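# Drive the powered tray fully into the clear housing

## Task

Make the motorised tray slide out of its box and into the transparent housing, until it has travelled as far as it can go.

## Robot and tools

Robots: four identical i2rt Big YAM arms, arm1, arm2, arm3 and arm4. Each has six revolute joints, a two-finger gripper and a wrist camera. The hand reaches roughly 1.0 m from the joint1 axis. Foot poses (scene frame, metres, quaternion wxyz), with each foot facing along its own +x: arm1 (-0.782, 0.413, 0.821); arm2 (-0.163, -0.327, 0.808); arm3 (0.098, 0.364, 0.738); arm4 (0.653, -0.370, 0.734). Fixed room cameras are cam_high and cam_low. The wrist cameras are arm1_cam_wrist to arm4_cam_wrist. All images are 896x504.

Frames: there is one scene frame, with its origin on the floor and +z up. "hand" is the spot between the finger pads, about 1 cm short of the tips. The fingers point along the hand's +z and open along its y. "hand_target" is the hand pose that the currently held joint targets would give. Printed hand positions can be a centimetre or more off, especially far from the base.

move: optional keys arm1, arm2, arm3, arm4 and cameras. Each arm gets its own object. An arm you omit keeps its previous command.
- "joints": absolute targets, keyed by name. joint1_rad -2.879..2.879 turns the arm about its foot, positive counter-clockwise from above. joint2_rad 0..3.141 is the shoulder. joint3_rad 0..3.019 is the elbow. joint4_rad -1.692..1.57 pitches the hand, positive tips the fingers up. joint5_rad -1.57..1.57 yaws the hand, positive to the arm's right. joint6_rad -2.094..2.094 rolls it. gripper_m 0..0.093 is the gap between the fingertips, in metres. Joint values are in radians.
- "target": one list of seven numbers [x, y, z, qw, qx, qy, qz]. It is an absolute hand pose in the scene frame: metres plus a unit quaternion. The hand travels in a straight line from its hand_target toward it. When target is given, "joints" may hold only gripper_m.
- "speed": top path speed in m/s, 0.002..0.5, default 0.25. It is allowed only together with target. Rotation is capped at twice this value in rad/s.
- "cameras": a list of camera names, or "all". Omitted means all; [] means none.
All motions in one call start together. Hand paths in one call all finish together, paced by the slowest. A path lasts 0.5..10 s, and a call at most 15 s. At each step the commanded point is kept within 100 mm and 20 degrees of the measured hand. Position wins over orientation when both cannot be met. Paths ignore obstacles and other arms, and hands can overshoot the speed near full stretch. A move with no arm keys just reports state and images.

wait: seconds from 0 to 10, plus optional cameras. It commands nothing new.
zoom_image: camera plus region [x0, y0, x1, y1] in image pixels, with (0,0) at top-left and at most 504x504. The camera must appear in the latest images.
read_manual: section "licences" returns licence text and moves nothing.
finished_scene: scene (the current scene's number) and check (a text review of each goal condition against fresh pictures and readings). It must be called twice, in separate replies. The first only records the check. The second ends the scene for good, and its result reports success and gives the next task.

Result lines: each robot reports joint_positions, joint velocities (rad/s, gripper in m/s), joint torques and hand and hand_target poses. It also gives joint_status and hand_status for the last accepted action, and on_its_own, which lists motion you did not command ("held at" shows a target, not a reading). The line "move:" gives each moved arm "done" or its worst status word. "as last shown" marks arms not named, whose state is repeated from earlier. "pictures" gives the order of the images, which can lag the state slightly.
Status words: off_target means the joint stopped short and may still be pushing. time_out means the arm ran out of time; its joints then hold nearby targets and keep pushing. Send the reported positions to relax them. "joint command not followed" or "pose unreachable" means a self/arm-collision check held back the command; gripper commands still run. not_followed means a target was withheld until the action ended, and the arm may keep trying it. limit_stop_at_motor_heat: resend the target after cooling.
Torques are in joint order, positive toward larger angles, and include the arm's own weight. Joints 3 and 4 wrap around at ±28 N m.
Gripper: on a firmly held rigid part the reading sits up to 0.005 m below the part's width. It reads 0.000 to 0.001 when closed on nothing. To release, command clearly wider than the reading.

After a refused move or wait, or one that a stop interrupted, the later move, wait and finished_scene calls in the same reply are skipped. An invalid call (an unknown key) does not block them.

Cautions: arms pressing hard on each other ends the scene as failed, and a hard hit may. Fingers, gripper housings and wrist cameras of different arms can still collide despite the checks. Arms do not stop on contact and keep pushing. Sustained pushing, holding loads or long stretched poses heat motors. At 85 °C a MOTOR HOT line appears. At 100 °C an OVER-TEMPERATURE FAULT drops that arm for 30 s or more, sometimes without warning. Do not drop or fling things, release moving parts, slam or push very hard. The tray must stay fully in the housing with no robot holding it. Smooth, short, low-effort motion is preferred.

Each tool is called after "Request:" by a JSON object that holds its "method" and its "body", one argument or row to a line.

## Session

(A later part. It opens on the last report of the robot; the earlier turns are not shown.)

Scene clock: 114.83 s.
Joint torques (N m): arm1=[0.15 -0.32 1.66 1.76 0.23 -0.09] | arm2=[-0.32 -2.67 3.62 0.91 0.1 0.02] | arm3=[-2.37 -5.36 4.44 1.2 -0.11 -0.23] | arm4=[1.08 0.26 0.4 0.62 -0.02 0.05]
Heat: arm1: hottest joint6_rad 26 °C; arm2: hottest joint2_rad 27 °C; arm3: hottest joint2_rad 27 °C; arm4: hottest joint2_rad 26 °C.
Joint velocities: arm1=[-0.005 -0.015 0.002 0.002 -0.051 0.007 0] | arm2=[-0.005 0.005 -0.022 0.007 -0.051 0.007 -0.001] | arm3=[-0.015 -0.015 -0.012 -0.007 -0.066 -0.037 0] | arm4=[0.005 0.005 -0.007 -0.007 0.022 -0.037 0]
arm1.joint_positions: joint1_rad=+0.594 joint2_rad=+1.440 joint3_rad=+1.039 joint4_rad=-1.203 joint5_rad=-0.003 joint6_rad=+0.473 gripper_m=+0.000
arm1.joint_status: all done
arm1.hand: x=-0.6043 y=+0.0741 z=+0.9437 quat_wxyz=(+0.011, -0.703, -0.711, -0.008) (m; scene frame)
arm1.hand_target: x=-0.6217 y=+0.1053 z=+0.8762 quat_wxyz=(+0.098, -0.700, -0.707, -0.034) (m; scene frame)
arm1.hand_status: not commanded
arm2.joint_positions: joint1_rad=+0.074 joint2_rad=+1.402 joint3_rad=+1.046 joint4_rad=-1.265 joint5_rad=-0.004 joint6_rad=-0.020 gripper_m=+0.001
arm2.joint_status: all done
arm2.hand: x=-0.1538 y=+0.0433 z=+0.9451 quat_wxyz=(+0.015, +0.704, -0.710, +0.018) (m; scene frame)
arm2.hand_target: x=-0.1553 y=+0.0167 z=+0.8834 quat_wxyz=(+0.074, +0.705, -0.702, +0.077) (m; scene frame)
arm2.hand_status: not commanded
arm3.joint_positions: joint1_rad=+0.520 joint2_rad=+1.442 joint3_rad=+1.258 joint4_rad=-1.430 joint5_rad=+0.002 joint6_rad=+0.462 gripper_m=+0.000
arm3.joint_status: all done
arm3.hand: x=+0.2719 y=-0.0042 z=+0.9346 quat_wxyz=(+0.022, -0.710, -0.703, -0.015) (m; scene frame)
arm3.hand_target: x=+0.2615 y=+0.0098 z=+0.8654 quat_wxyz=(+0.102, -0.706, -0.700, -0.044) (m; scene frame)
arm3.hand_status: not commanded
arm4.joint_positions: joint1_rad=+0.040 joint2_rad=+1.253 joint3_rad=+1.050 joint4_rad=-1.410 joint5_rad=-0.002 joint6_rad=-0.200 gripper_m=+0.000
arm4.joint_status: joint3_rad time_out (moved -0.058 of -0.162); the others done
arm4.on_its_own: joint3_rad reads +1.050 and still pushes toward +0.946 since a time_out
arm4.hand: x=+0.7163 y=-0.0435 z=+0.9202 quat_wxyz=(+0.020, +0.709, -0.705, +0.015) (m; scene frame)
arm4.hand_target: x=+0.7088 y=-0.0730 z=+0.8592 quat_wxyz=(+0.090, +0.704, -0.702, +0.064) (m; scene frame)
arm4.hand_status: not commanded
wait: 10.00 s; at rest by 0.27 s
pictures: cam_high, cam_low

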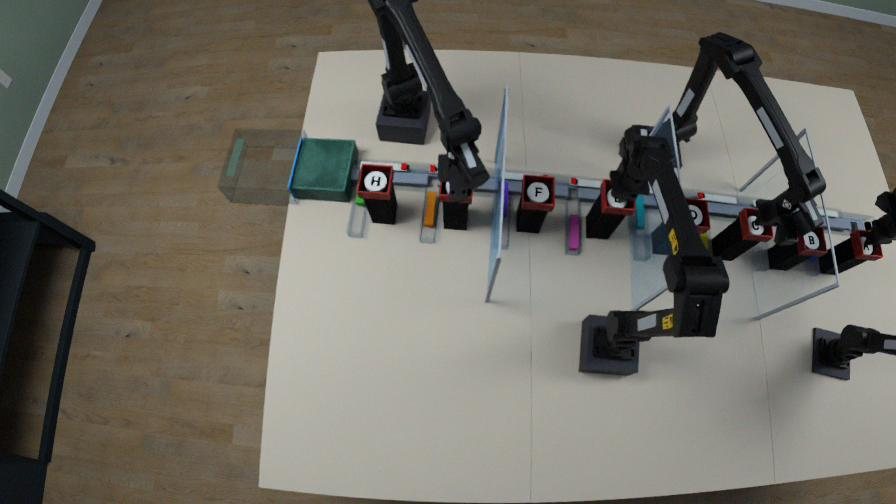

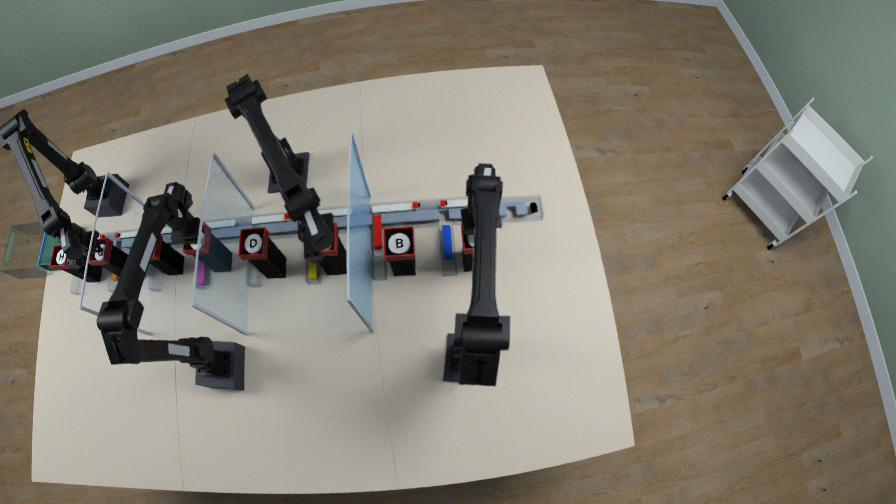

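Request:
{"method": "wait", "body": {
  "seconds": 10,
  "cameras": []
}}

Request:
{"method": "wait", "body": {
  "seconds": 10,
  "cameras": []
}}

Request:
{"method": "wait", "body": {
  "seconds": 10,
  "cameras": []
}}

Request:
{"method": "wait", "body": {
  "seconds": 10,
  "cameras": []
}}

Request:
{"method": "wait", "body": {
  "seconds": 10,
  "cameras": ["cam_high", "cam_low"]
}}

Request:
{"method": "zoom_image", "body": {
  "camera": "cam_high",
  "region": [345, 160, 665, 260]
}}

Request:
{"method": "zoom_image", "body": {
  "camera": "cam_low",
  "region": [290, 195, 490, 295]
}}

Scene clock: 125.10 s.
Joint torques (N m): arm1=[0.32 -0.38 1.66 1.78 0.23 -0.08] | arm2=[-0.03 -3.02 3.66 1.11 0.08 0.03] | arm3=[-2.32 -5.19 4.44 1.16 -0.11 -0.23] | arm4=[1.08 0.26 0.39 0.61 -0.02 0.05]
Heat: arm1: hottest joint6_rad 26 °C; arm2: hottest joint2_rad 27 °C; arm3: hottest joint2_rad 27 °C; arm4: hottest joint2_rad 26 °C.
Joint velocities: arm1=[0.015 0.005 0.002 -0.002 0.022 0.037 0] | arm2=[-0.005 -0.015 -0.002 0.002 -0.037 -0.066 -0.001] | arm3=[0.005 -0.005 -0.002 -0.017 -0.051 0.022 0.001] | arm4=[-0.005 -0.015 0.002 -0.022 0.11 -0.051 -0.001]
arm1.joint_positions: joint1_rad=+0.594 joint2_rad=+1.440 joint3_rad=+1.039 joint4_rad=-1.203 joint5_rad=-0.003 joint6_rad=+0.473 gripper_m=+0.000
arm1.joint_status: all done
arm1.hand: x=-0.6043 y=+0.0741 z=+0.9437 quat_wxyz=(+0.011, -0.703, -0.711, -0.008) (m; scene frame)
arm1.hand_target: x=-0.6217 y=+0.1053 z=+0.8762 quat_wxyz=(+0.098, -0.700, -0.707, -0.034) (m; scene frame)
arm1.hand_status: not commanded
arm2.joint_positions: joint1_rad=+0.074 joint2_rad=+1.402 joint3_rad=+1.046 joint4_rad=-1.265 joint5_rad=-0.004 joint6_rad=-0.020 gripper_m=+0.001
arm2.joint_status: all done
arm2.hand: x=-0.1538 y=+0.0433 z=+0.9451 quat_wxyz=(+0.015, +0.704, -0.710, +0.018) (m; scene frame)
arm2.hand_target: x=-0.1553 y=+0.0167 z=+0.8834 quat_wxyz=(+0.074, +0.705, -0.702, +0.077) (m; scene frame)
arm2.hand_status: not commanded
arm3.joint_positions: joint1_rad=+0.520 joint2_rad=+1.442 joint3_rad=+1.258 joint4_rad=-1.430 joint5_rad=+0.002 joint6_rad=+0.462 gripper_m=+0.000
arm3.joint_status: all done
arm3.hand: x=+0.2719 y=-0.0042 z=+0.9346 quat_wxyz=(+0.022, -0.710, -0.703, -0.015) (m; scene frame)
arm3.hand_target: x=+0.2615 y=+0.0098 z=+0.8654 quat_wxyz=(+0.102, -0.706, -0.700, -0.044) (m; scene frame)
arm3.hand_status: not commanded
arm4.joint_positions: joint1_rad=+0.040 joint2_rad=+1.253 joint3_rad=+1.050 joint4_rad=-1.410 joint5_rad=-0.002 joint6_rad=-0.200 gripper_m=+0.000
arm4.joint_status: joint3_rad time_out (moved -0.058 of -0.162); the others done
arm4.on_its_own: joint3_rad reads +1.050 and still pushes toward +0.946 since a time_out
arm4.hand: x=+0.7163 y=-0.0435 z=+0.9202 quat_wxyz=(+0.020, +0.709, -0.705, +0.015) (m; scene frame)
arm4.hand_target: x=+0.7088 y=-0.0730 z=+0.8592 quat_wxyz=(+0.090, +0.704, -0.702, +0.064) (m; scene frame)
arm4.hand_status: not commanded
wait: 10.00 s; at rest from the start
pictures: none
No camera images: "cameras" was empty.

Scene clock: 135.10 s.
Joint torques (N m): arm1=[0.21 -0.32 1.69 1.76 0.23 -0.1] | arm2=[-0.26 -3.02 3.63 1.03 0.11 0.04] | arm3=[-2.32 -5.25 4.42 1.14 -0.11 -0.23] | arm4=[1.03 0.26 0.38 0.62 -0.02 0.05]
Heat: arm1: hottest joint6_rad 26 °C; arm2: hottest joint2_rad 27 °C; arm3: hottest joint2_rad 27 °C; arm4: hottest joint2_rad 26 °C.
Joint velocities: arm1=[-0.005 -0.005 0.012 -0.017 -0.007 0.007 0] | arm2=[0.005 -0.015 -0.007 -0.002 0.037 0.007 0] | arm3=[-0.015 -0.015 0.007 -0.007 -0.007 -0.051 0] | arm4=[-0.005 0.005 -0.007 0.012 0.037 -0.037 0]
arm1.joint_positions: joint1_rad=+0.594 joint2_rad=+1.440 joint3_rad=+1.039 joint4_rad=-1.203 joint5_rad=-0.003 joint6_rad=+0.473 gripper_m=+0.000
arm1.joint_status: all done
arm1.hand: x=-0.6043 y=+0.0741 z=+0.9437 quat_wxyz=(+0.011, -0.703, -0.711, -0.008) (m; scene frame)
arm1.hand_target: x=-0.6217 y=+0.1053 z=+0.8762 quat_wxyz=(+0.098, -0.700, -0.707, -0.034) (m; scene frame)
arm1.hand_status: not commanded
arm2.joint_positions: joint1_rad=+0.074 joint2_rad=+1.402 joint3_rad=+1.046 joint4_rad=-1.265 joint5_rad=-0.004 joint6_rad=-0.020 gripper_m=+0.001
arm2.joint_status: all done
arm2.hand: x=-0.1538 y=+0.0433 z=+0.9451 quat_wxyz=(+0.015, +0.704, -0.710, +0.018) (m; scene frame)
arm2.hand_target: x=-0.1553 y=+0.0167 z=+0.8834 quat_wxyz=(+0.074, +0.705, -0.702, +0.077) (m; scene frame)
arm2.hand_status: not commanded
arm3.joint_positions: joint1_rad=+0.520 joint2_rad=+1.442 joint3_rad=+1.258 joint4_rad=-1.430 joint5_rad=+0.002 joint6_rad=+0.462 gripper_m=+0.000
arm3.joint_status: all done
arm3.hand: x=+0.2719 y=-0.0042 z=+0.9346 quat_wxyz=(+0.022, -0.710, -0.703, -0.015) (m; scene frame)
arm3.hand_target: x=+0.2615 y=+0.0098 z=+0.8654 quat_wxyz=(+0.102, -0.706, -0.700, -0.044) (m; scene frame)
arm3.hand_status: not commanded
arm4.joint_positions: joint1_rad=+0.040 joint2_rad=+1.253 joint3_rad=+1.050 joint4_rad=-1.410 joint5_rad=-0.002 joint6_rad=-0.200 gripper_m=+0.000
arm4.joint_status: joint3_rad time_out (moved -0.058 of -0.162); the others done
arm4.on_its_own: joint3_rad reads +1.050 and still pushes toward +0.946 since a time_out
arm4.hand: x=+0.7163 y=-0.0435 z=+0.9202 quat_wxyz=(+0.020, +0.709, -0.705, +0.015) (m; scene frame)
arm4.hand_target: x=+0.7088 y=-0.0730 z=+0.8592 quat_wxyz=(+0.090, +0.704, -0.702, +0.064) (m; scene frame)
arm4.hand_status: not commanded
wait: 10.00 s; at rest by 0.27 s
pictures: none
No camera images: "cameras" was empty.

Scene clock: 145.10 s.
Joint torques (N m): arm1=[0.26 -0.38 1.69 1.78 0.24 -0.09] | arm2=[-0.15 -3.08 3.67 1.01 0.11 0.02] | arm3=[-2.37 -5.36 4.42 1.2 -0.11 -0.22] | arm4=[1.03 0.21 0.4 0.61 -0.02 0.05]
Heat: arm1: hottest joint6_rad 26 °C; arm2: hottest joint2_rad 27 °C; arm3: hottest joint2_rad 27 °C; arm4: hottest joint2_rad 26 °C.
Joint velocities: arm1=[-0.015 -0.005 -0.017 -0.017 0.007 -0.051 -0.001] | arm2=[0.015 -0.015 0.002 -0.012 0.051 -0.007 0] | arm3=[-0.015 -0.005 -0.017 -0.002 -0.11 -0.022 0.001] | arm4=[-0.015 -0.015 -0.017 -0.002 0.051 0.037 -0.002]
arm1.joint_positions: joint1_rad=+0.594 joint2_rad=+1.440 joint3_rad=+1.039 joint4_rad=-1.203 joint5_rad=-0.003 joint6_rad=+0.473 gripper_m=+0.000
arm1.joint_status: all done
arm1.hand: x=-0.6043 y=+0.0741 z=+0.9437 quat_wxyz=(+0.011, -0.703, -0.711, -0.007) (m; scene frame)
arm1.hand_target: x=-0.6218 y=+0.1052 z=+0.8762 quat_wxyz=(+0.099, -0.700, -0.707, -0.034) (m; scene frame)
arm1.hand_status: not commanded
arm2.joint_positions: joint1_rad=+0.074 joint2_rad=+1.402 joint3_rad=+1.046 joint4_rad=-1.265 joint5_rad=-0.004 joint6_rad=-0.020 gripper_m=+0.001
arm2.joint_status: all done
arm2.hand: x=-0.1538 y=+0.0433 z=+0.9451 quat_wxyz=(+0.015, +0.704, -0.710, +0.018) (m; scene frame)
arm2.hand_target: x=-0.1553 y=+0.0167 z=+0.8834 quat_wxyz=(+0.074, +0.705, -0.702, +0.077) (m; scene frame)
arm2.hand_status: not commanded
arm3.joint_positions: joint1_rad=+0.520 joint2_rad=+1.442 joint3_rad=+1.258 joint4_rad=-1.430 joint5_rad=+0.002 joint6_rad=+0.462 gripper_m=+0.000
arm3.joint_status: all done
arm3.hand: x=+0.2719 y=-0.0042 z=+0.9346 quat_wxyz=(+0.022, -0.710, -0.703, -0.015) (m; scene frame)
arm3.hand_target: x=+0.2615 y=+0.0098 z=+0.8654 quat_wxyz=(+0.102, -0.706, -0.700, -0.044) (m; scene frame)
arm3.hand_status: not commanded
arm4.joint_positions: joint1_rad=+0.040 joint2_rad=+1.253 joint3_rad=+1.050 joint4_rad=-1.410 joint5_rad=-0.002 joint6_rad=-0.200 gripper_m=+0.000
arm4.joint_status: joint3_rad time_out (moved -0.058 of -0.162); the others done
arm4.on_its_own: joint3_rad reads +1.050 and still pushes toward +0.946 since a time_out
arm4.hand: x=+0.7163 y=-0.0435 z=+0.9202 quat_wxyz=(+0.020, +0.709, -0.705, +0.015) (m; scene frame)
arm4.hand_target: x=+0.7088 y=-0.0730 z=+0.8592 quat_wxyz=(+0.090, +0.704, -0.702, +0.064) (m; scene frame)
arm4.hand_status: not commanded
wait: 10.00 s; at rest by 0.27 s
pictures: none
No camera images: "cameras" was empty.

Scene clock: 155.10 s.
Joint torques (N m): arm1=[0.26 -0.38 1.7 1.76 0.22 -0.1] | arm2=[-0.15 -2.9 3.52 1.06 0.12 0] | arm3=[-2.32 -5.36 4.44 1.2 -0.11 -0.23] | arm4=[1.03 0.26 0.39 0.62 -0.02 0.05]
Heat: arm1: hottest joint6_rad 26 °C; arm2: hottest joint2_rad 27 °C; arm3: hottest joint2_rad 27 °C; arm4: hottest joint2_rad 26 °C.
Joint velocities: arm1=[-0.005 -0.005 -0.002 -0.002 -0.022 -0.051 0] | arm2=[-0.005 0.005 0.002 0.002 0.022 0.037 0.001] | arm3=[-0.005 -0.005 -0.012 -0.012 -0.095 -0.022 0] | arm4=[-0.005 -0.015 -0.012 -0.002 0.022 0.022 0.001]
arm1.joint_positions: joint1_rad=+0.594 joint2_rad=+1.440 joint3_rad=+1.039 joint4_rad=-1.203 joint5_rad=-0.003 joint6_rad=+0.473 gripper_m=+0.000
arm1.joint_status: all done
arm1.hand: x=-0.6043 y=+0.0741 z=+0.9437 quat_wxyz=(+0.011, -0.703, -0.711, -0.007) (m; scene frame)
arm1.hand_target: x=-0.6218 y=+0.1052 z=+0.8762 quat_wxyz=(+0.099, -0.700, -0.707, -0.034) (m; scene frame)
arm1.hand_status: not commanded
arm2.joint_positions: joint1_rad=+0.074 joint2_rad=+1.402 joint3_rad=+1.046 joint4_rad=-1.265 joint5_rad=-0.004 joint6_rad=-0.020 gripper_m=+0.001
arm2.joint_status: all done
arm2.hand: x=-0.1538 y=+0.0433 z=+0.9451 quat_wxyz=(+0.015, +0.704, -0.710, +0.018) (m; scene frame)
arm2.hand_target: x=-0.1553 y=+0.0167 z=+0.8834 quat_wxyz=(+0.074, +0.705, -0.702, +0.077) (m; scene frame)
arm2.hand_status: not commanded
arm3.joint_positions: joint1_rad=+0.520 joint2_rad=+1.442 joint3_rad=+1.258 joint4_rad=-1.430 joint5_rad=+0.002 joint6_rad=+0.462 gripper_m=+0.000
arm3.joint_status: all done
arm3.hand: x=+0.2719 y=-0.0042 z=+0.9346 quat_wxyz=(+0.022, -0.710, -0.703, -0.015) (m; scene frame)
arm3.hand_target: x=+0.2615 y=+0.0098 z=+0.8654 quat_wxyz=(+0.102, -0.706, -0.700, -0.044) (m; scene frame)
arm3.hand_status: not commanded
arm4.joint_positions: joint1_rad=+0.040 joint2_rad=+1.253 joint3_rad=+1.050 joint4_rad=-1.410 joint5_rad=-0.002 joint6_rad=-0.200 gripper_m=+0.000
arm4.joint_status: joint3_rad time_out (moved -0.058 of -0.162); the others done
arm4.on_its_own: joint3_rad reads +1.050 and still pushes toward +0.946 since a time_out
arm4.hand: x=+0.7163 y=-0.0435 z=+0.9202 quat_wxyz=(+0.020, +0.709, -0.705, +0.015) (m; scene frame)
arm4.hand_target: x=+0.7088 y=-0.0730 z=+0.8592 quat_wxyz=(+0.090, +0.704, -0.702, +0.064) (m; scene frame)
arm4.hand_status: not commanded
wait: 10.00 s; at rest by 0.27 s
pictures: none
No camera images: "cameras" was empty.

Scene clock: 165.10 s.
Joint torques (N m): arm1=[0.15 -0.32 1.68 1.74 0.23 -0.09] | arm2=[-0.21 -3.19 3.64 1.06 0.1 0.01] | arm3=[-2.32 -5.3 4.44 1.18 -0.11 -0.23] | arm4=[1.08 0.26 0.39 0.62 -0.02 0.05]
Heat: arm1: hottest joint6_rad 26 °C; arm2: hottest joint2_rad 27 °C; arm3: hottest joint2_rad 27 °C; arm4: hottest joint2_rad 26 °C.
Joint velocities: arm1=[-0.015 -0.015 0.002 0.007 -0.022 -0.022 0] | arm2=[0.005 -0.015 0.012 0.002 0.022 -0.022 0] | arm3=[0.005 0.005 0.007 0.012 0.022 -0.007 -0.001] | arm4=[-0.005 -0.015 -0.017 -0.017 -0.066 0.007 -0.001]
arm1.joint_positions: joint1_rad=+0.594 joint2_rad=+1.440 joint3_rad=+1.039 joint4_rad=-1.203 joint5_rad=-0.003 joint6_rad=+0.473 gripper_m=+0.000
arm1.joint_status: all done
arm1.hand: x=-0.6043 y=+0.0741 z=+0.9437 quat_wxyz=(+0.011, -0.703, -0.711, -0.007) (m; scene frame)
arm1.hand_target: x=-0.6218 y=+0.1052 z=+0.8762 quat_wxyz=(+0.099, -0.700, -0.707, -0.034) (m; scene frame)
arm1.hand_status: not commanded
arm2.joint_positions: joint1_rad=+0.074 joint2_rad=+1.402 joint3_rad=+1.046 joint4_rad=-1.265 joint5_rad=-0.004 joint6_rad=-0.020 gripper_m=+0.001
arm2.joint_status: all done
arm2.hand: x=-0.1538 y=+0.0433 z=+0.9451 quat_wxyz=(+0.015, +0.704, -0.710, +0.018) (m; scene frame)
arm2.hand_target: x=-0.1553 y=+0.0167 z=+0.8834 quat_wxyz=(+0.074, +0.705, -0.702, +0.077) (m; scene frame)
arm2.hand_status: not commanded
arm3.joint_positions: joint1_rad=+0.520 joint2_rad=+1.442 joint3_rad=+1.258 joint4_rad=-1.430 joint5_rad=+0.002 joint6_rad=+0.462 gripper_m=+0.000
arm3.joint_status: all done
arm3.hand: x=+0.2719 y=-0.0042 z=+0.9346 quat_wxyz=(+0.022, -0.710, -0.703, -0.015) (m; scene frame)
arm3.hand_target: x=+0.2615 y=+0.0098 z=+0.8654 quat_wxyz=(+0.102, -0.706, -0.700, -0.044) (m; scene frame)
arm3.hand_status: not commanded
arm4.joint_positions: joint1_rad=+0.040 joint2_rad=+1.253 joint3_rad=+1.050 joint4_rad=-1.410 joint5_rad=-0.002 joint6_rad=-0.200 gripper_m=+0.000
arm4.joint_status: joint3_rad time_out (moved -0.058 of -0.162); the others done
arm4.on_its_own: joint3_rad reads +1.050 and still pushes toward +0.946 since a time_out
arm4.hand: x=+0.7163 y=-0.0435 z=+0.9202 quat_wxyz=(+0.020, +0.709, -0.705, +0.015) (m; scene frame)
arm4.hand_target: x=+0.7088 y=-0.0730 z=+0.8592 quat_wxyz=(+0.090, +0.704, -0.702, +0.064) (m; scene frame)
arm4.hand_status: not commanded
wait: 10.00 s; at rest by 0.27 s
pictures: cam_high, cam_low

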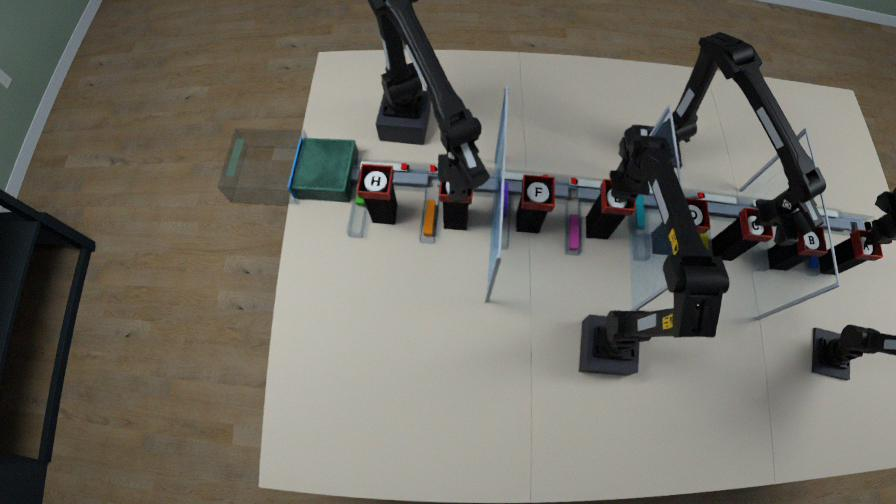

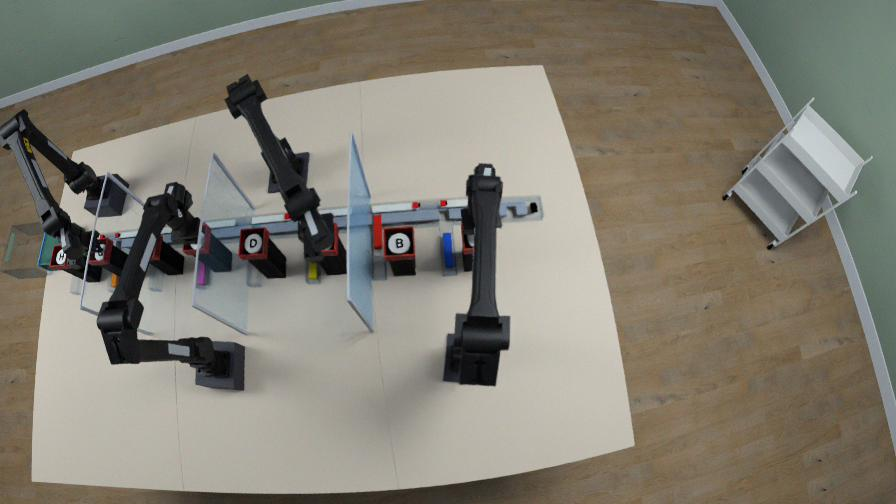

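Scaled by 1.575 from the camera's 896x504 image, which has a finer 1280x720 frame.

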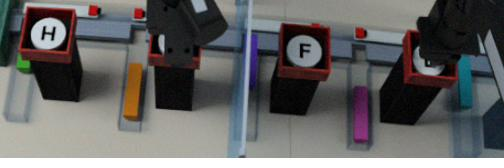

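Scaled by 2.520 from the camera's 896x504 image, which has a finer 1280x720 frame.

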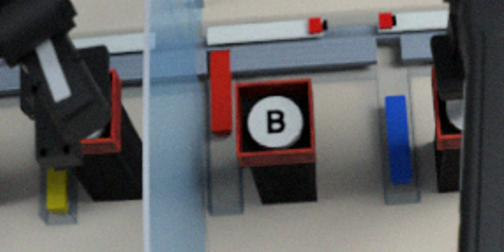

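Request:
{"method": "wait", "body": {
  "seconds": 10,
  "cameras": []
}}

Request:
{"method": "wait", "body": {
  "seconds": 10,
  "cameras": ["cam_high", "cam_low"]
}}

Request:
{"method": "zoom_image", "body": {
  "camera": "cam_high",
  "region": [345, 160, 665, 260]
}}

Request:
{"method": "zoom_image", "body": {
  "camera": "cam_low",
  "region": [290, 195, 490, 295]
}}

Scene clock: 175.30 s.
Joint torques (N m): arm1=[0.38 -0.32 1.73 1.76 0.24 -0.1] | arm2=[0.09 -2.84 3.52 1.01 0.1 0.04] | arm3=[-2.32 -5.42 4.44 1.17 -0.1 -0.23] | arm4=[1.08 0.21 0.39 0.62 -0.02 0.05]
Heat: arm1: hottest joint6_rad 26 °C; arm2: hottest joint2_rad 27 °C; arm3: hottest joint2_rad 27 °C; arm4: hottest joint2_rad 26 °C.
Joint velocities: arm1=[-0.005 -0.005 0.012 0.017 -0.081 -0.007 0.001] | arm2=[-0.005 -0.015 0.012 -0.007 0.051 -0.022 0.001] | arm3=[0.005 0.005 -0.012 -0.007 0.051 -0.022 0] | arm4=[-0.005 -0.015 0.002 0.017 -0.022 0.007 0.001]
arm1.joint_positions: joint1_rad=+0.594 joint2_rad=+1.440 joint3_rad=+1.039 joint4_rad=-1.203 joint5_rad=-0.003 joint6_rad=+0.473 gripper_m=+0.000
arm1.joint_status: all done
arm1.hand: x=-0.6043 y=+0.0741 z=+0.9437 quat_wxyz=(+0.011, -0.703, -0.711, -0.007) (m; scene frame)
arm1.hand_target: x=-0.6218 y=+0.1052 z=+0.8762 quat_wxyz=(+0.099, -0.700, -0.707, -0.034) (m; scene frame)
arm1.hand_status: not commanded
arm2.joint_positions: joint1_rad=+0.074 joint2_rad=+1.402 joint3_rad=+1.046 joint4_rad=-1.265 joint5_rad=-0.004 joint6_rad=-0.020 gripper_m=+0.001
arm2.joint_status: all done
arm2.hand: x=-0.1538 y=+0.0433 z=+0.9451 quat_wxyz=(+0.015, +0.704, -0.710, +0.018) (m; scene frame)
arm2.hand_target: x=-0.1553 y=+0.0167 z=+0.8834 quat_wxyz=(+0.074, +0.705, -0.702, +0.077) (m; scene frame)
arm2.hand_status: not commanded
arm3.joint_positions: joint1_rad=+0.520 joint2_rad=+1.442 joint3_rad=+1.258 joint4_rad=-1.430 joint5_rad=+0.002 joint6_rad=+0.462 gripper_m=+0.000
arm3.joint_status: all done
arm3.hand: x=+0.2719 y=-0.0042 z=+0.9346 quat_wxyz=(+0.022, -0.710, -0.703, -0.015) (m; scene frame)
arm3.hand_target: x=+0.2615 y=+0.0098 z=+0.8654 quat_wxyz=(+0.102, -0.706, -0.700, -0.044) (m; scene frame)
arm3.hand_status: not commanded
arm4.joint_positions: joint1_rad=+0.040 joint2_rad=+1.253 joint3_rad=+1.050 joint4_rad=-1.410 joint5_rad=-0.002 joint6_rad=-0.200 gripper_m=+0.000
arm4.joint_status: joint3_rad time_out (moved -0.058 of -0.162); the others done
arm4.on_its_own: joint3_rad reads +1.050 and still pushes toward +0.946 since a time_out
arm4.hand: x=+0.7163 y=-0.0435 z=+0.9202 quat_wxyz=(+0.020, +0.709, -0.705, +0.015) (m; scene frame)
arm4.hand_target: x=+0.7088 y=-0.0730 z=+0.8592 quat_wxyz=(+0.090, +0.704, -0.702, +0.064) (m; scene frame)
arm4.hand_status: not commanded
wait: 10.00 s; at rest by 0.07 s
pictures: none
No camera images: "cameras" was empty.

Scene clock: 185.30 s.
Joint torques (N m): arm1=[0.32 -0.26 1.68 1.76 0.23 -0.1] | arm2=[-0.38 -2.78 3.71 1.06 0.13 0] | arm3=[-2.32 -5.3 4.45 1.18 -0.11 -0.23] | arm4=[1.08 0.21 0.39 0.61 -0.02 0.05]
Heat: arm1: hottest joint6_rad 26 °C; arm2: hottest joint2_rad 27 °C; arm3: hottest joint2_rad 27 °C; arm4: hottest joint2_rad 26 °C.
Joint velocities: arm1=[-0.015 -0.024 -0.027 0.027 -0.037 -0.007 0] | arm2=[-0.024 -0.024 -0.002 -0.007 0.051 -0.007 -0.001] | arm3=[0.005 -0.015 -0.007 -0.002 -0.007 0.022 -0.001] | arm4=[0.005 -0.015 -0.012 -0.017 -0.051 -0.037 -0.001]
arm1.joint_positions: joint1_rad=+0.594 joint2_rad=+1.440 joint3_rad=+1.039 joint4_rad=-1.203 joint5_rad=-0.003 joint6_rad=+0.473 gripper_m=+0.000
arm1.joint_status: all done
arm1.hand: x=-0.6043 y=+0.0741 z=+0.9437 quat_wxyz=(+0.011, -0.703, -0.711, -0.007) (m; scene frame)
arm1.hand_target: x=-0.6218 y=+0.1052 z=+0.8762 quat_wxyz=(+0.099, -0.700, -0.707, -0.034) (m; scene frame)
arm1.hand_status: not commanded
arm2.joint_positions: joint1_rad=+0.074 joint2_rad=+1.402 joint3_rad=+1.046 joint4_rad=-1.265 joint5_rad=-0.004 joint6_rad=-0.020 gripper_m=+0.001
arm2.joint_status: all done
arm2.hand: x=-0.1538 y=+0.0433 z=+0.9451 quat_wxyz=(+0.015, +0.704, -0.710, +0.018) (m; scene frame)
arm2.hand_target: x=-0.1553 y=+0.0167 z=+0.8834 quat_wxyz=(+0.074, +0.705, -0.702, +0.077) (m; scene frame)
arm2.hand_status: not commanded
arm3.joint_positions: joint1_rad=+0.520 joint2_rad=+1.442 joint3_rad=+1.258 joint4_rad=-1.430 joint5_rad=+0.002 joint6_rad=+0.462 gripper_m=+0.000
arm3.joint_status: all done
arm3.hand: x=+0.2719 y=-0.0042 z=+0.9346 quat_wxyz=(+0.022, -0.710, -0.703, -0.015) (m; scene frame)
arm3.hand_target: x=+0.2615 y=+0.0098 z=+0.8654 quat_wxyz=(+0.102, -0.706, -0.700, -0.044) (m; scene frame)
arm3.hand_status: not commanded
arm4.joint_positions: joint1_rad=+0.040 joint2_rad=+1.253 joint3_rad=+1.050 joint4_rad=-1.410 joint5_rad=-0.002 joint6_rad=-0.200 gripper_m=+0.000
arm4.joint_status: joint3_rad time_out (moved -0.058 of -0.162); the others done
arm4.on_its_own: joint3_rad reads +1.050 and still pushes toward +0.946 since a time_out
arm4.hand: x=+0.7163 y=-0.0435 z=+0.9202 quat_wxyz=(+0.020, +0.709, -0.705, +0.015) (m; scene frame)
arm4.hand_target: x=+0.7088 y=-0.0730 z=+0.8592 quat_wxyz=(+0.090, +0.704, -0.702, +0.064) (m; scene frame)
arm4.hand_status: not commanded
wait: 10.00 s; at rest by 0.27 s
pictures: cam_high, cam_low

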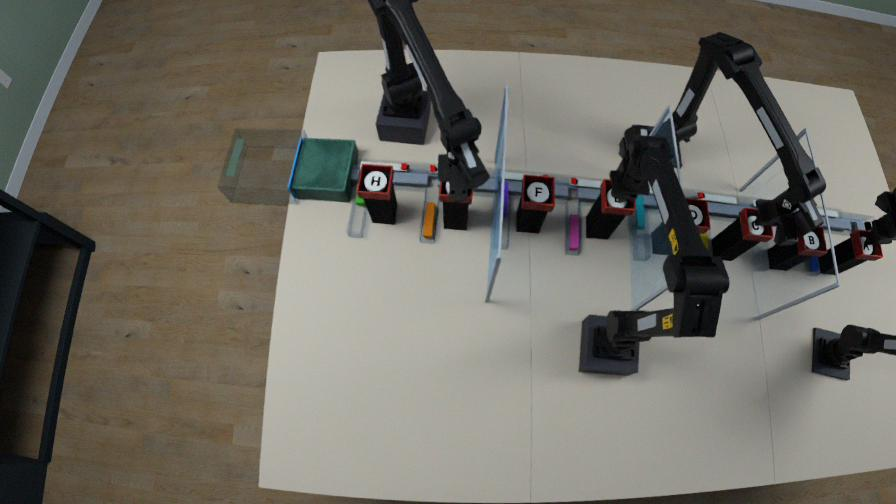

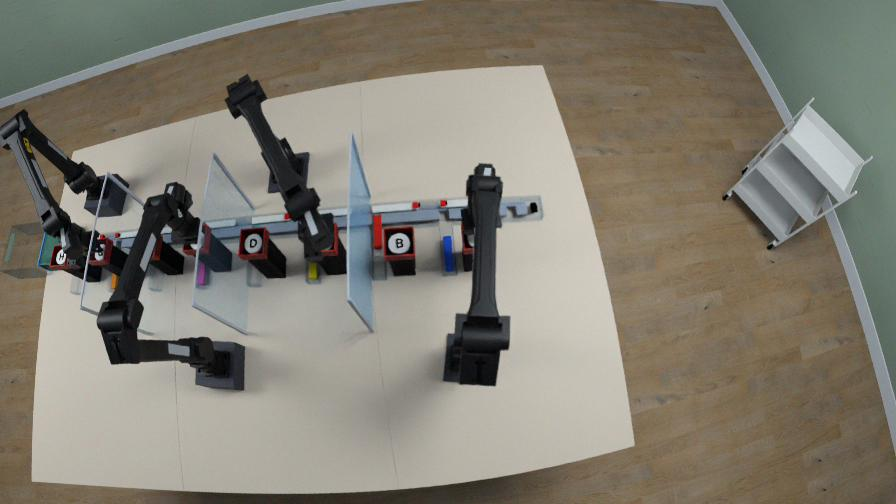

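Scaled by 1.575 from the camera's 896x504 image, which has a finer 1280x720 frame.

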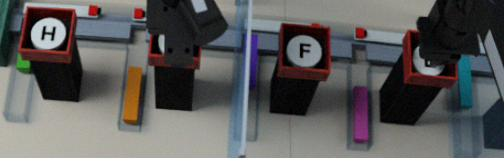

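Scaled by 2.520 from the camera's 896x504 image, which has a finer 1280x720 frame.

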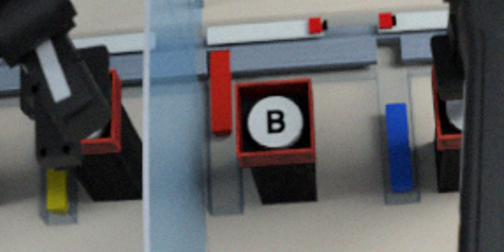

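Request:
{"method": "move", "body": {
  "cameras": ["cam_high", "cam_low"]
}}

Request:
{"method": "zoom_image", "body": {
  "camera": "cam_high",
  "region": [345, 160, 665, 260]
}}

Request:
{"method": "zoom_image", "body": {
  "camera": "cam_low",
  "region": [290, 195, 490, 295]
}}

Scene clock: 186.67 s.
Joint torques (N m): arm1=[0.32 -0.5 1.65 1.77 0.23 -0.1] | arm2=[-0.15 -2.43 3.7 1.03 0.1 0.03] | arm3=[-2.32 -5.3 4.41 1.18 -0.1 -0.23] | arm4=[1.03 0.26 0.39 0.61 -0.02 0.05]
Heat: arm1: hottest joint6_rad 26 °C; arm2: hottest joint2_rad 27 °C; arm3: hottest joint2_rad 27 °C; arm4: hottest joint2_rad 26 °C.
Joint velocities: arm1=[-0.015 0.005 -0.012 -0.017 0.066 -0.022 0] | arm2=[-0.015 0.005 -0.002 0.002 0.037 -0.066 0] | arm3=[-0.005 -0.005 0.007 -0.012 -0.037 -0.037 -0.001] | arm4=[0.005 0.005 -0.017 0.002 -0.007 -0.037 0]
arm1.joint_positions: joint1_rad=+0.594 joint2_rad=+1.440 joint3_rad=+1.039 joint4_rad=-1.203 joint5_rad=-0.003 joint6_rad=+0.473 gripper_m=+0.000
arm1.joint_status: all done
arm1.hand: x=-0.6043 y=+0.0741 z=+0.9437 quat_wxyz=(+0.011, -0.703, -0.711, -0.007) (m; scene frame)
arm1.hand_target: x=-0.6218 y=+0.1052 z=+0.8762 quat_wxyz=(+0.099, -0.700, -0.707, -0.034) (m; scene frame)
arm1.hand_status: not commanded
arm2.joint_positions: joint1_rad=+0.074 joint2_rad=+1.402 joint3_rad=+1.046 joint4_rad=-1.265 joint5_rad=-0.004 joint6_rad=-0.020 gripper_m=+0.001
arm2.joint_status: all done
arm2.hand: x=-0.1538 y=+0.0433 z=+0.9451 quat_wxyz=(+0.015, +0.704, -0.710, +0.018) (m; scene frame)
arm2.hand_target: x=-0.1553 y=+0.0167 z=+0.8834 quat_wxyz=(+0.074, +0.705, -0.702, +0.077) (m; scene frame)
arm2.hand_status: not commanded
arm3.joint_positions: joint1_rad=+0.520 joint2_rad=+1.442 joint3_rad=+1.258 joint4_rad=-1.430 joint5_rad=+0.002 joint6_rad=+0.462 gripper_m=+0.000
arm3.joint_status: all done
arm3.hand: x=+0.2719 y=-0.0042 z=+0.9346 quat_wxyz=(+0.022, -0.710, -0.703, -0.015) (m; scene frame)
arm3.hand_target: x=+0.2615 y=+0.0098 z=+0.8654 quat_wxyz=(+0.102, -0.706, -0.700, -0.044) (m; scene frame)
arm3.hand_status: not commanded
arm4.joint_positions: joint1_rad=+0.040 joint2_rad=+1.253 joint3_rad=+1.050 joint4_rad=-1.410 joint5_rad=-0.002 joint6_rad=-0.200 gripper_m=+0.000
arm4.joint_status: joint3_rad time_out (moved -0.058 of -0.162); the others done
arm4.on_its_own: joint3_rad reads +1.050 and still pushes toward +0.946 since a time_out
arm4.hand: x=+0.7163 y=-0.0435 z=+0.9202 quat_wxyz=(+0.020, +0.709, -0.705, +0.015) (m; scene frame)
arm4.hand_target: x=+0.7088 y=-0.0730 z=+0.8592 quat_wxyz=(+0.090, +0.704, -0.702, +0.064) (m; scene frame)
arm4.hand_status: not commanded
pictures: cam_high, cam_low

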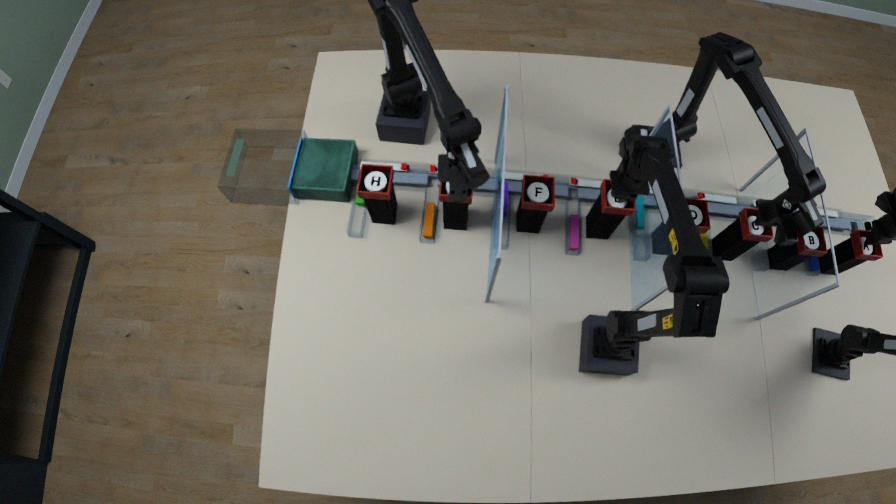

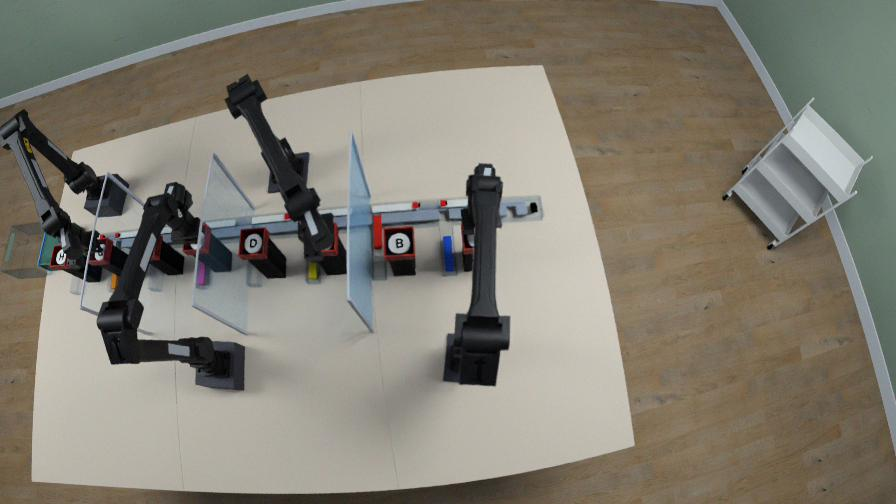

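Scaled by 1.575 from the camera's 896x504 image, which has a finer 1280x720 frame.

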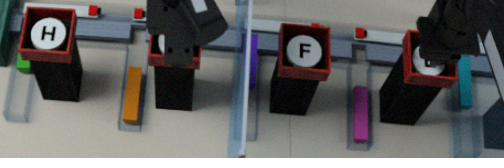

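Scaled by 2.520 from the camera's 896x504 image, which has a finer 1280x720 frame.

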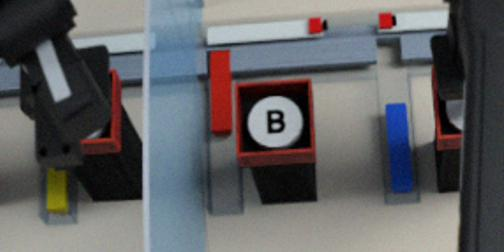

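Request:
{"method": "wait", "body": {
  "seconds": 10,
  "cameras": []
}}

Request:
{"method": "wait", "body": {
  "seconds": 10,
  "cameras": ["cam_high", "cam_low"]
}}

Request:
{"method": "zoom_image", "body": {
  "camera": "cam_low",
  "region": [290, 195, 490, 295]
}}

Request:
{"method": "zoom_image", "body": {
  "camera": "cam_high",
  "region": [410, 165, 510, 255]
}}

Scene clock: 196.87 s.
Joint torques (N m): arm1=[0.32 -0.26 1.68 1.77 0.22 -0.1] | arm2=[-0.32 -2.55 3.6 1.09 0.12 0.05] | arm3=[-2.32 -5.36 4.45 1.17 -0.11 -0.23] | arm4=[1.08 0.26 0.39 0.62 -0.02 0.05]
Heat: arm1: hottest joint6_rad 26 °C; arm2: hottest joint2_rad 27 °C; arm3: hottest joint2_rad 27 °C; arm4: hottest joint2_rad 26 °C.
Joint velocities: arm1=[-0.015 0.005 -0.012 -0.002 0.007 0.007 0] | arm2=[0.005 -0.005 -0.022 0.007 -0.037 0.007 -0.001] | arm3=[-0.015 0.005 -0.027 -0.002 0.007 -0.081 0] | arm4=[0.005 -0.015 -0.002 -0.007 0.066 -0.11 0]
arm1.joint_positions: joint1_rad=+0.594 joint2_rad=+1.440 joint3_rad=+1.039 joint4_rad=-1.203 joint5_rad=-0.003 joint6_rad=+0.473 gripper_m=+0.000
arm1.joint_status: all done
arm1.hand: x=-0.6043 y=+0.0741 z=+0.9437 quat_wxyz=(+0.011, -0.703, -0.711, -0.007) (m; scene frame)
arm1.hand_target: x=-0.6218 y=+0.1052 z=+0.8762 quat_wxyz=(+0.099, -0.700, -0.707, -0.034) (m; scene frame)
arm1.hand_status: not commanded
arm2.joint_positions: joint1_rad=+0.074 joint2_rad=+1.402 joint3_rad=+1.046 joint4_rad=-1.265 joint5_rad=-0.004 joint6_rad=-0.020 gripper_m=+0.001
arm2.joint_status: all done
arm2.hand: x=-0.1538 y=+0.0433 z=+0.9451 quat_wxyz=(+0.015, +0.704, -0.710, +0.018) (m; scene frame)
arm2.hand_target: x=-0.1553 y=+0.0167 z=+0.8834 quat_wxyz=(+0.074, +0.705, -0.702, +0.077) (m; scene frame)
arm2.hand_status: not commanded
arm3.joint_positions: joint1_rad=+0.520 joint2_rad=+1.442 joint3_rad=+1.258 joint4_rad=-1.430 joint5_rad=+0.002 joint6_rad=+0.462 gripper_m=+0.000
arm3.joint_status: all done
arm3.hand: x=+0.2719 y=-0.0042 z=+0.9346 quat_wxyz=(+0.022, -0.710, -0.703, -0.015) (m; scene frame)
arm3.hand_target: x=+0.2615 y=+0.0098 z=+0.8654 quat_wxyz=(+0.102, -0.706, -0.700, -0.044) (m; scene frame)
arm3.hand_status: not commanded
arm4.joint_positions: joint1_rad=+0.040 joint2_rad=+1.253 joint3_rad=+1.050 joint4_rad=-1.410 joint5_rad=-0.002 joint6_rad=-0.200 gripper_m=+0.000
arm4.joint_status: joint3_rad time_out (moved -0.058 of -0.162); the others done
arm4.on_its_own: joint3_rad reads +1.050 and still pushes toward +0.946 since a time_out
arm4.hand: x=+0.7163 y=-0.0435 z=+0.9202 quat_wxyz=(+0.020, +0.709, -0.705, +0.015) (m; scene frame)
arm4.hand_target: x=+0.7088 y=-0.0730 z=+0.8592 quat_wxyz=(+0.090, +0.704, -0.702, +0.064) (m; scene frame)
arm4.hand_status: not commanded
wait: 10.00 s; at rest by 0.07 s
pictures: none
No camera images: "cameras" was empty.

Scene clock: 206.87 s.
Joint torques (N m): arm1=[0.38 -0.32 1.66 1.74 0.22 -0.1] | arm2=[0.09 -2.67 3.6 1.01 0.12 0.02] | arm3=[-2.26 -5.25 4.45 1.2 -0.1 -0.23] | arm4=[1.08 0.26 0.39 0.62 -0.02 0.05]
Heat: arm1: hottest joint6_rad 26 °C; arm2: hottest joint2_rad 27 °C; arm3: hottest joint2_rad 27 °C; arm4: hottest joint2_rad 26 °C.
Joint velocities: arm1=[-0.015 -0.005 -0.002 -0.007 0.037 0.007 0] | arm2=[-0.005 -0.005 0.017 -0.002 -0.051 0.066 -0.001] | arm3=[-0.005 -0.005 0.012 -0.017 -0.051 -0.037 0.001] | arm4=[-0.005 -0.005 -0.007 0.002 -0.081 -0.007 -0.001]
arm1.joint_positions: joint1_rad=+0.594 joint2_rad=+1.440 joint3_rad=+1.039 joint4_rad=-1.203 joint5_rad=-0.003 joint6_rad=+0.473 gripper_m=+0.000
arm1.joint_status: all done
arm1.hand: x=-0.6043 y=+0.0741 z=+0.9437 quat_wxyz=(+0.011, -0.703, -0.711, -0.007) (m; scene frame)
arm1.hand_target: x=-0.6218 y=+0.1052 z=+0.8762 quat_wxyz=(+0.099, -0.700, -0.707, -0.034) (m; scene frame)
arm1.hand_status: not commanded
arm2.joint_positions: joint1_rad=+0.074 joint2_rad=+1.402 joint3_rad=+1.046 joint4_rad=-1.265 joint5_rad=-0.004 joint6_rad=-0.020 gripper_m=+0.001
arm2.joint_status: all done
arm2.hand: x=-0.1538 y=+0.0433 z=+0.9451 quat_wxyz=(+0.015, +0.704, -0.710, +0.018) (m; scene frame)
arm2.hand_target: x=-0.1553 y=+0.0167 z=+0.8834 quat_wxyz=(+0.074, +0.705, -0.702, +0.077) (m; scene frame)
arm2.hand_status: not commanded
arm3.joint_positions: joint1_rad=+0.520 joint2_rad=+1.442 joint3_rad=+1.258 joint4_rad=-1.430 joint5_rad=+0.002 joint6_rad=+0.462 gripper_m=+0.000
arm3.joint_status: all done
arm3.hand: x=+0.2719 y=-0.0042 z=+0.9346 quat_wxyz=(+0.022, -0.710, -0.703, -0.015) (m; scene frame)
arm3.hand_target: x=+0.2615 y=+0.0098 z=+0.8654 quat_wxyz=(+0.102, -0.706, -0.700, -0.044) (m; scene frame)
arm3.hand_status: not commanded
arm4.joint_positions: joint1_rad=+0.040 joint2_rad=+1.253 joint3_rad=+1.050 joint4_rad=-1.410 joint5_rad=-0.002 joint6_rad=-0.200 gripper_m=+0.000
arm4.joint_status: joint3_rad time_out (moved -0.058 of -0.162); the others done
arm4.on_its_own: joint3_rad reads +1.050 and still pushes toward +0.946 since a time_out
arm4.hand: x=+0.7163 y=-0.0435 z=+0.9202 quat_wxyz=(+0.020, +0.709, -0.705, +0.015) (m; scene frame)
arm4.hand_target: x=+0.7088 y=-0.0730 z=+0.8592 quat_wxyz=(+0.090, +0.704, -0.702, +0.064) (m; scene frame)
arm4.hand_status: not commanded
wait: 10.00 s; at rest by 0.27 s
pictures: cam_high, cam_low

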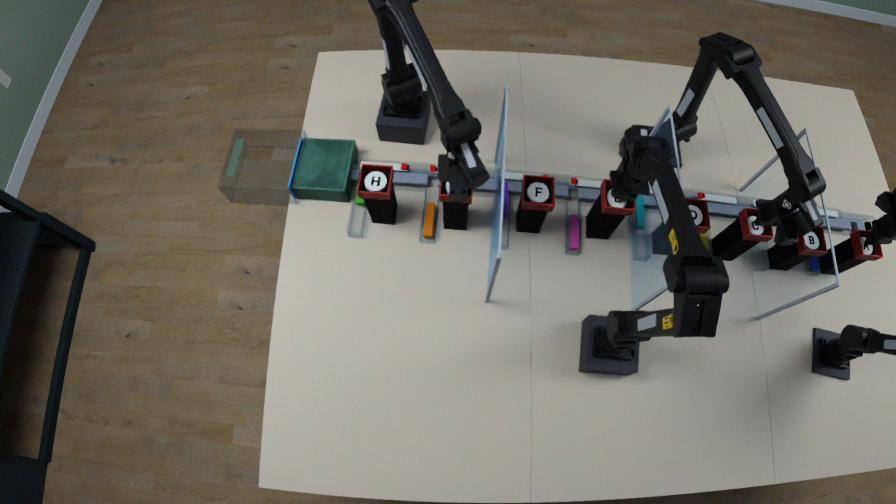

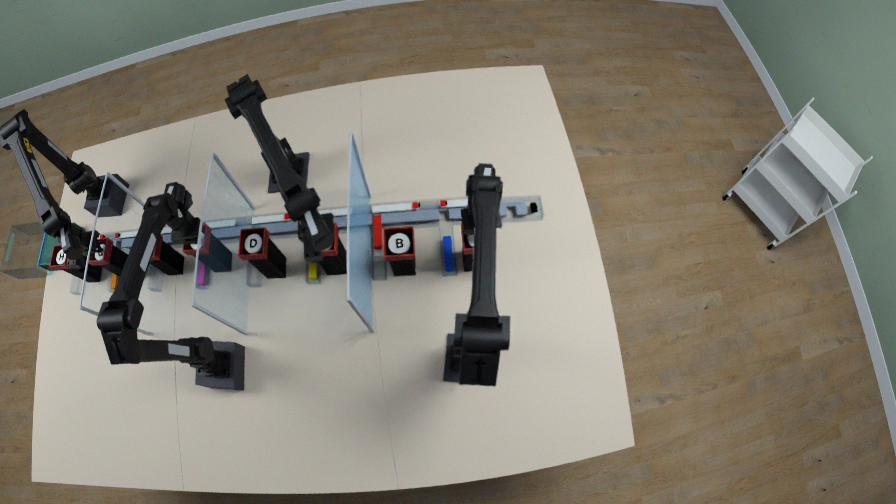

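Scaled by 2.520 from the camera's 896x504 image, which has a finer 1280x720 frame.

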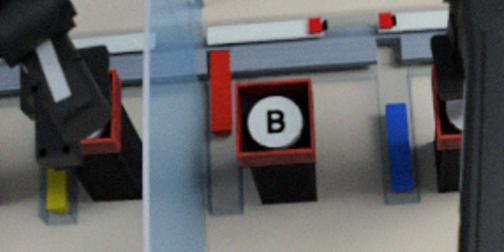

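Scaled by 5.040 from the camera's 896x504 image, which has a finer 1280x720 frame.

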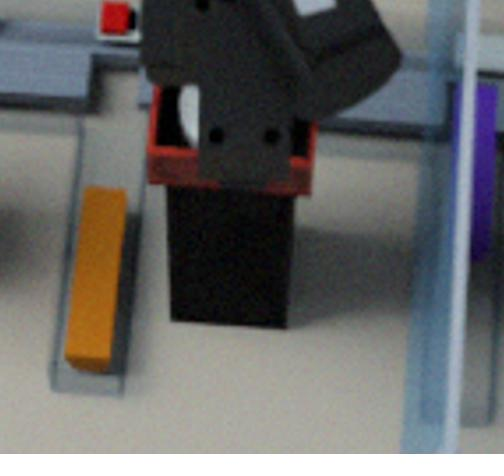

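Request:
{"method": "move", "body": {
  "arm4": {"joints": {"joint1_rad": 0.048, "joint2_rad": 1.205, "joint3_rad": 1.248, "joint4_rad": -1.60, "joint5_rad": 0, "joint6_rad": -0.19}},
  "arm1": {"joints": {"joint1_rad": 0.592, "joint2_rad": 1.366, "joint3_rad": 1.187, "joint4_rad": -1.38, "joint5_rad": 0, "joint6_rad": 0.472}},
  "cameras": []
}}

Request:
{"method": "move", "body": {
  "arm4": {"joints": {"joint1_rad": 0.685, "joint2_rad": 1.291, "joint3_rad": 1.242, "joint4_rad": -1.522, "joint5_rad": 0, "joint6_rad": 0.455}},
  "arm1": {"joints": {"joint1_rad": 0.012, "joint2_rad": 1.260, "joint3_rad": 1.009, "joint4_rad": -1.320, "joint5_rad": 0, "joint6_rad": -0.108}},
  "cameras": ["arm1_cam_wrist", "arm4_cam_wrist", "cam_high"]
}}

Scene clock: 208.33 s.
Joint torques (N m): arm1=[0.26 -8.76 11.14 0.49 0.22 -0.1] | arm2=[-0.09 -2.37 3.6 1.05 0.11 0] | arm3=[-2.37 -5.3 4.45 1.17 -0.11 -0.24] | arm4=[1.08 -8.7 15.53 -0.57 -0.02 0.05]
Heat: arm1: hottest joint6_rad 26 °C; arm2: hottest joint2_rad 27 °C; arm3: hottest joint2_rad 27 °C; arm4: hottest joint2_rad 26 °C.
move: arm1 done; arm4 done
Joint velocities: arm1=[-0.005 -0.005 0.007 -0.017 0.022 -0.022 0.001] | arm2=[-0.005 0.005 0.002 -0.002 -0.051 -0.095 0] | arm3=[-0.015 -0.005 -0.012 0.002 0.007 0.007 0.001] | arm4=[-0.005 -0.005 0.002 0.012 -0.022 0.037 0]
arm1.joint_positions: joint1_rad=+0.594 joint2_rad=+1.372 joint3_rad=+1.139 joint4_rad=-1.373 joint5_rad=-0.003 joint6_rad=+0.473 gripper_m=+0.000
arm1.joint_status: all done
arm1.hand: x=-0.6079 y=+0.0803 z=+1.0049 quat_wxyz=(+0.012, -0.703, -0.711, -0.008) (m; scene frame)
arm1.hand_target: x=-0.6029 y=+0.0679 z=+1.0249 quat_wxyz=(-0.009, -0.704, -0.710, +0.001) (m; scene frame)
arm1.hand_status: not commanded
arm2.joint_positions: joint1_rad=+0.074 joint2_rad=+1.402 joint3_rad=+1.046 joint4_rad=-1.265 joint5_rad=-0.004 joint6_rad=-0.020 gripper_m=+0.001
arm2.joint_status: not commanded
arm2.hand: x=-0.1538 y=+0.0433 z=+0.9451 quat_wxyz=(+0.015, +0.704, -0.710, +0.018) (m; scene frame)
arm2.hand_target: x=-0.1553 y=+0.0167 z=+0.8834 quat_wxyz=(+0.074, +0.705, -0.702, +0.077) (m; scene frame)
arm2.hand_status: not commanded
arm3.joint_positions: joint1_rad=+0.520 joint2_rad=+1.442 joint3_rad=+1.258 joint4_rad=-1.430 joint5_rad=+0.002 joint6_rad=+0.462 gripper_m=+0.000
arm3.joint_status: not commanded
arm3.hand: x=+0.2719 y=-0.0042 z=+0.9346 quat_wxyz=(+0.022, -0.710, -0.703, -0.015) (m; scene frame)
arm3.hand_target: x=+0.2615 y=+0.0098 z=+0.8654 quat_wxyz=(+0.102, -0.706, -0.700, -0.044) (m; scene frame)
arm3.hand_status: not commanded
arm4.joint_positions: joint1_rad=+0.040 joint2_rad=+1.221 joint3_rad=+1.186 joint4_rad=-1.589 joint5_rad=-0.002 joint6_rad=-0.200 gripper_m=+0.000
arm4.joint_status: all done
arm4.hand: x=+0.7148 y=-0.0500 z=+0.9819 quat_wxyz=(+0.024, +0.709, -0.705, +0.018) (m; scene frame)
arm4.hand_target: x=+0.7144 y=-0.0392 z=+1.0103 quat_wxyz=(-0.004, +0.709, -0.706, +0.000) (m; scene frame)
arm4.hand_status: not commanded
pictures: none
No camera images: "cameras" was empty.

Scene clock: 210.10 s.
Joint torques (N m): arm1=[-0.03 -7.12 7.57 1.26 0.16 -0.17] | arm2=[-0.38 -2.78 3.63 1.03 0.12 0] | arm3=[-2.32 -5.36 4.48 1.17 -0.11 -0.23] | arm4=[0.97 -8.35 14.87 0.12 0.03 0.06]
Heat: arm1: hottest joint3_rad 26 °C; arm2: hottest joint2_rad 27 °C; arm3: hottest joint2_rad 27 °C; arm4: hottest joint2_rad 26 °C.
move: arm1 done; arm4 done
Joint velocities: arm1=[-0.005 -0.005 0.002 0.007 -0.007 -0.022 0] | arm2=[0.024 0.005 0.012 -0.012 -0.007 -0.051 0.001] | arm3=[-0.005 -0.005 0.007 0.002 -0.022 0.007 0] | arm4=[-0.005 0.015 -0.012 0.002 0.007 -0.022 0]
arm1.joint_positions: joint1_rad=+0.018 joint2_rad=+1.263 joint3_rad=+1.013 joint4_rad=-1.329 joint5_rad=-0.003 joint6_rad=-0.100 gripper_m=+0.000
arm1.joint_status: all done
arm1.hand: x=-0.8144 y=+0.0751 z=+0.9939 quat_wxyz=(-0.002, -0.705, -0.710, -0.005) (m; scene frame)
arm1.hand_target: x=-0.8168 y=+0.0747 z=+0.9932 quat_wxyz=(-0.004, -0.704, -0.711, -0.001) (m; scene frame)
arm1.hand_status: not commanded
arm2, arm3: as last shown
arm4.joint_positions: joint1_rad=+0.679 joint2_rad=+1.292 joint3_rad=+1.186 joint4_rad=-1.530 joint5_rad=-0.002 joint6_rad=+0.444 gripper_m=+0.000
arm4.joint_status: all done
arm4.hand: x=+0.5031 y=-0.0558 z=+0.9583 quat_wxyz=(+0.014, +0.707, -0.706, +0.035) (m; scene frame)
arm4.hand_target: x=+0.4939 y=-0.0407 z=+0.9792 quat_wxyz=(+0.002, +0.706, -0.709, +0.004) (m; scene frame)
arm4.hand_status: not commanded
pictures: arm1_cam_wrist, arm4_cam_wrist, cam_high
camera_calibration:
arm1_cam_wrist: T_world_to_cam=[[-0.999585, -0.00902528, -0.0273556, -0.785608], [-0.0238535, 0.791729, 0.610407, -0.684064], [0.0161491, 0.610806, -0.791615, 0.87501], [0, 0, 0, 1]] pos_world=[-0.81573, 0.0000412982, 1.08874]
arm4_cam_wrist: T_world_to_cam=[[0.999184, 0.00584048, 0.0399587, -0.542126], [-0.0213253, -0.763961, 0.64491, -0.645467], [0.0342935, -0.645236, -0.763213, 0.802664], [0, 0, 0, 1]] pos_world=[0.500393, 0.0279618, 1.05053]

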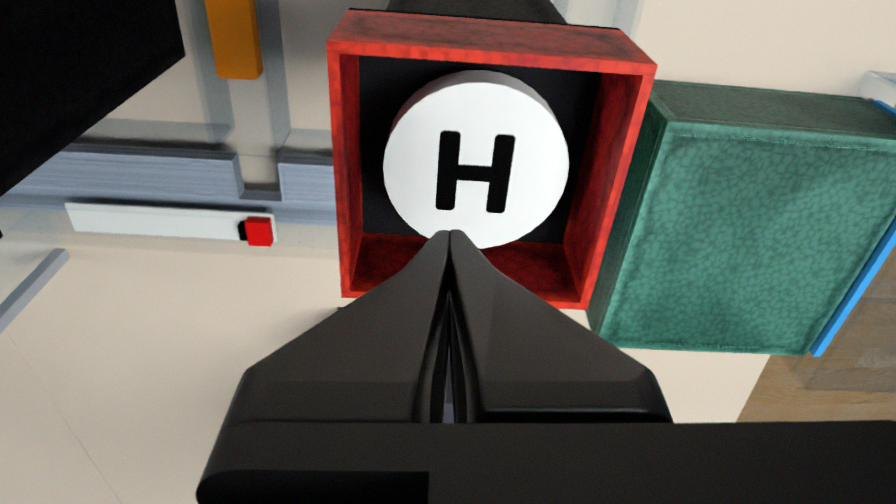

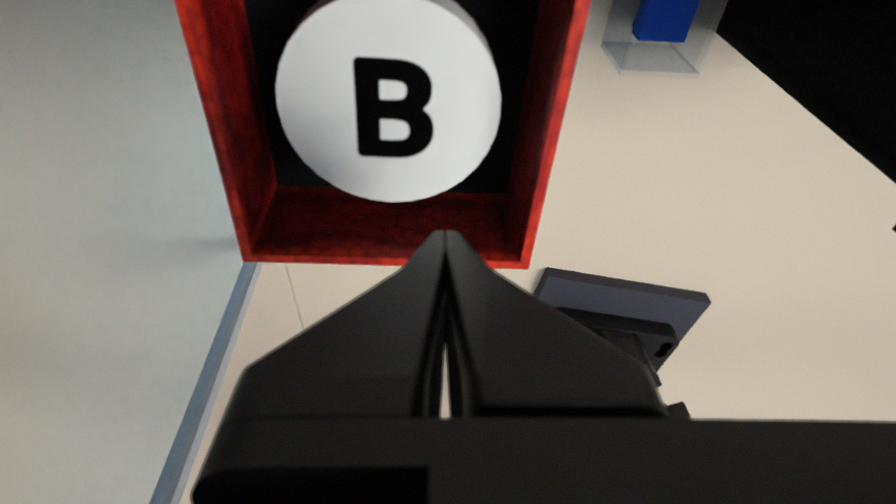

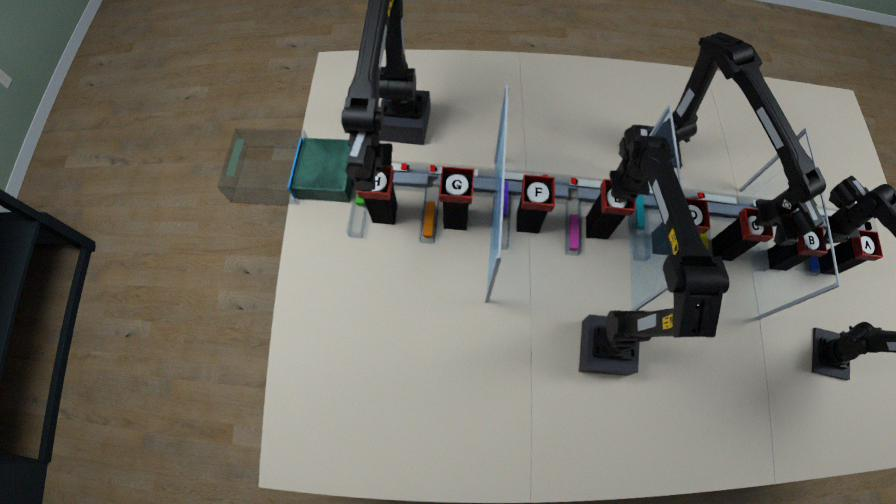

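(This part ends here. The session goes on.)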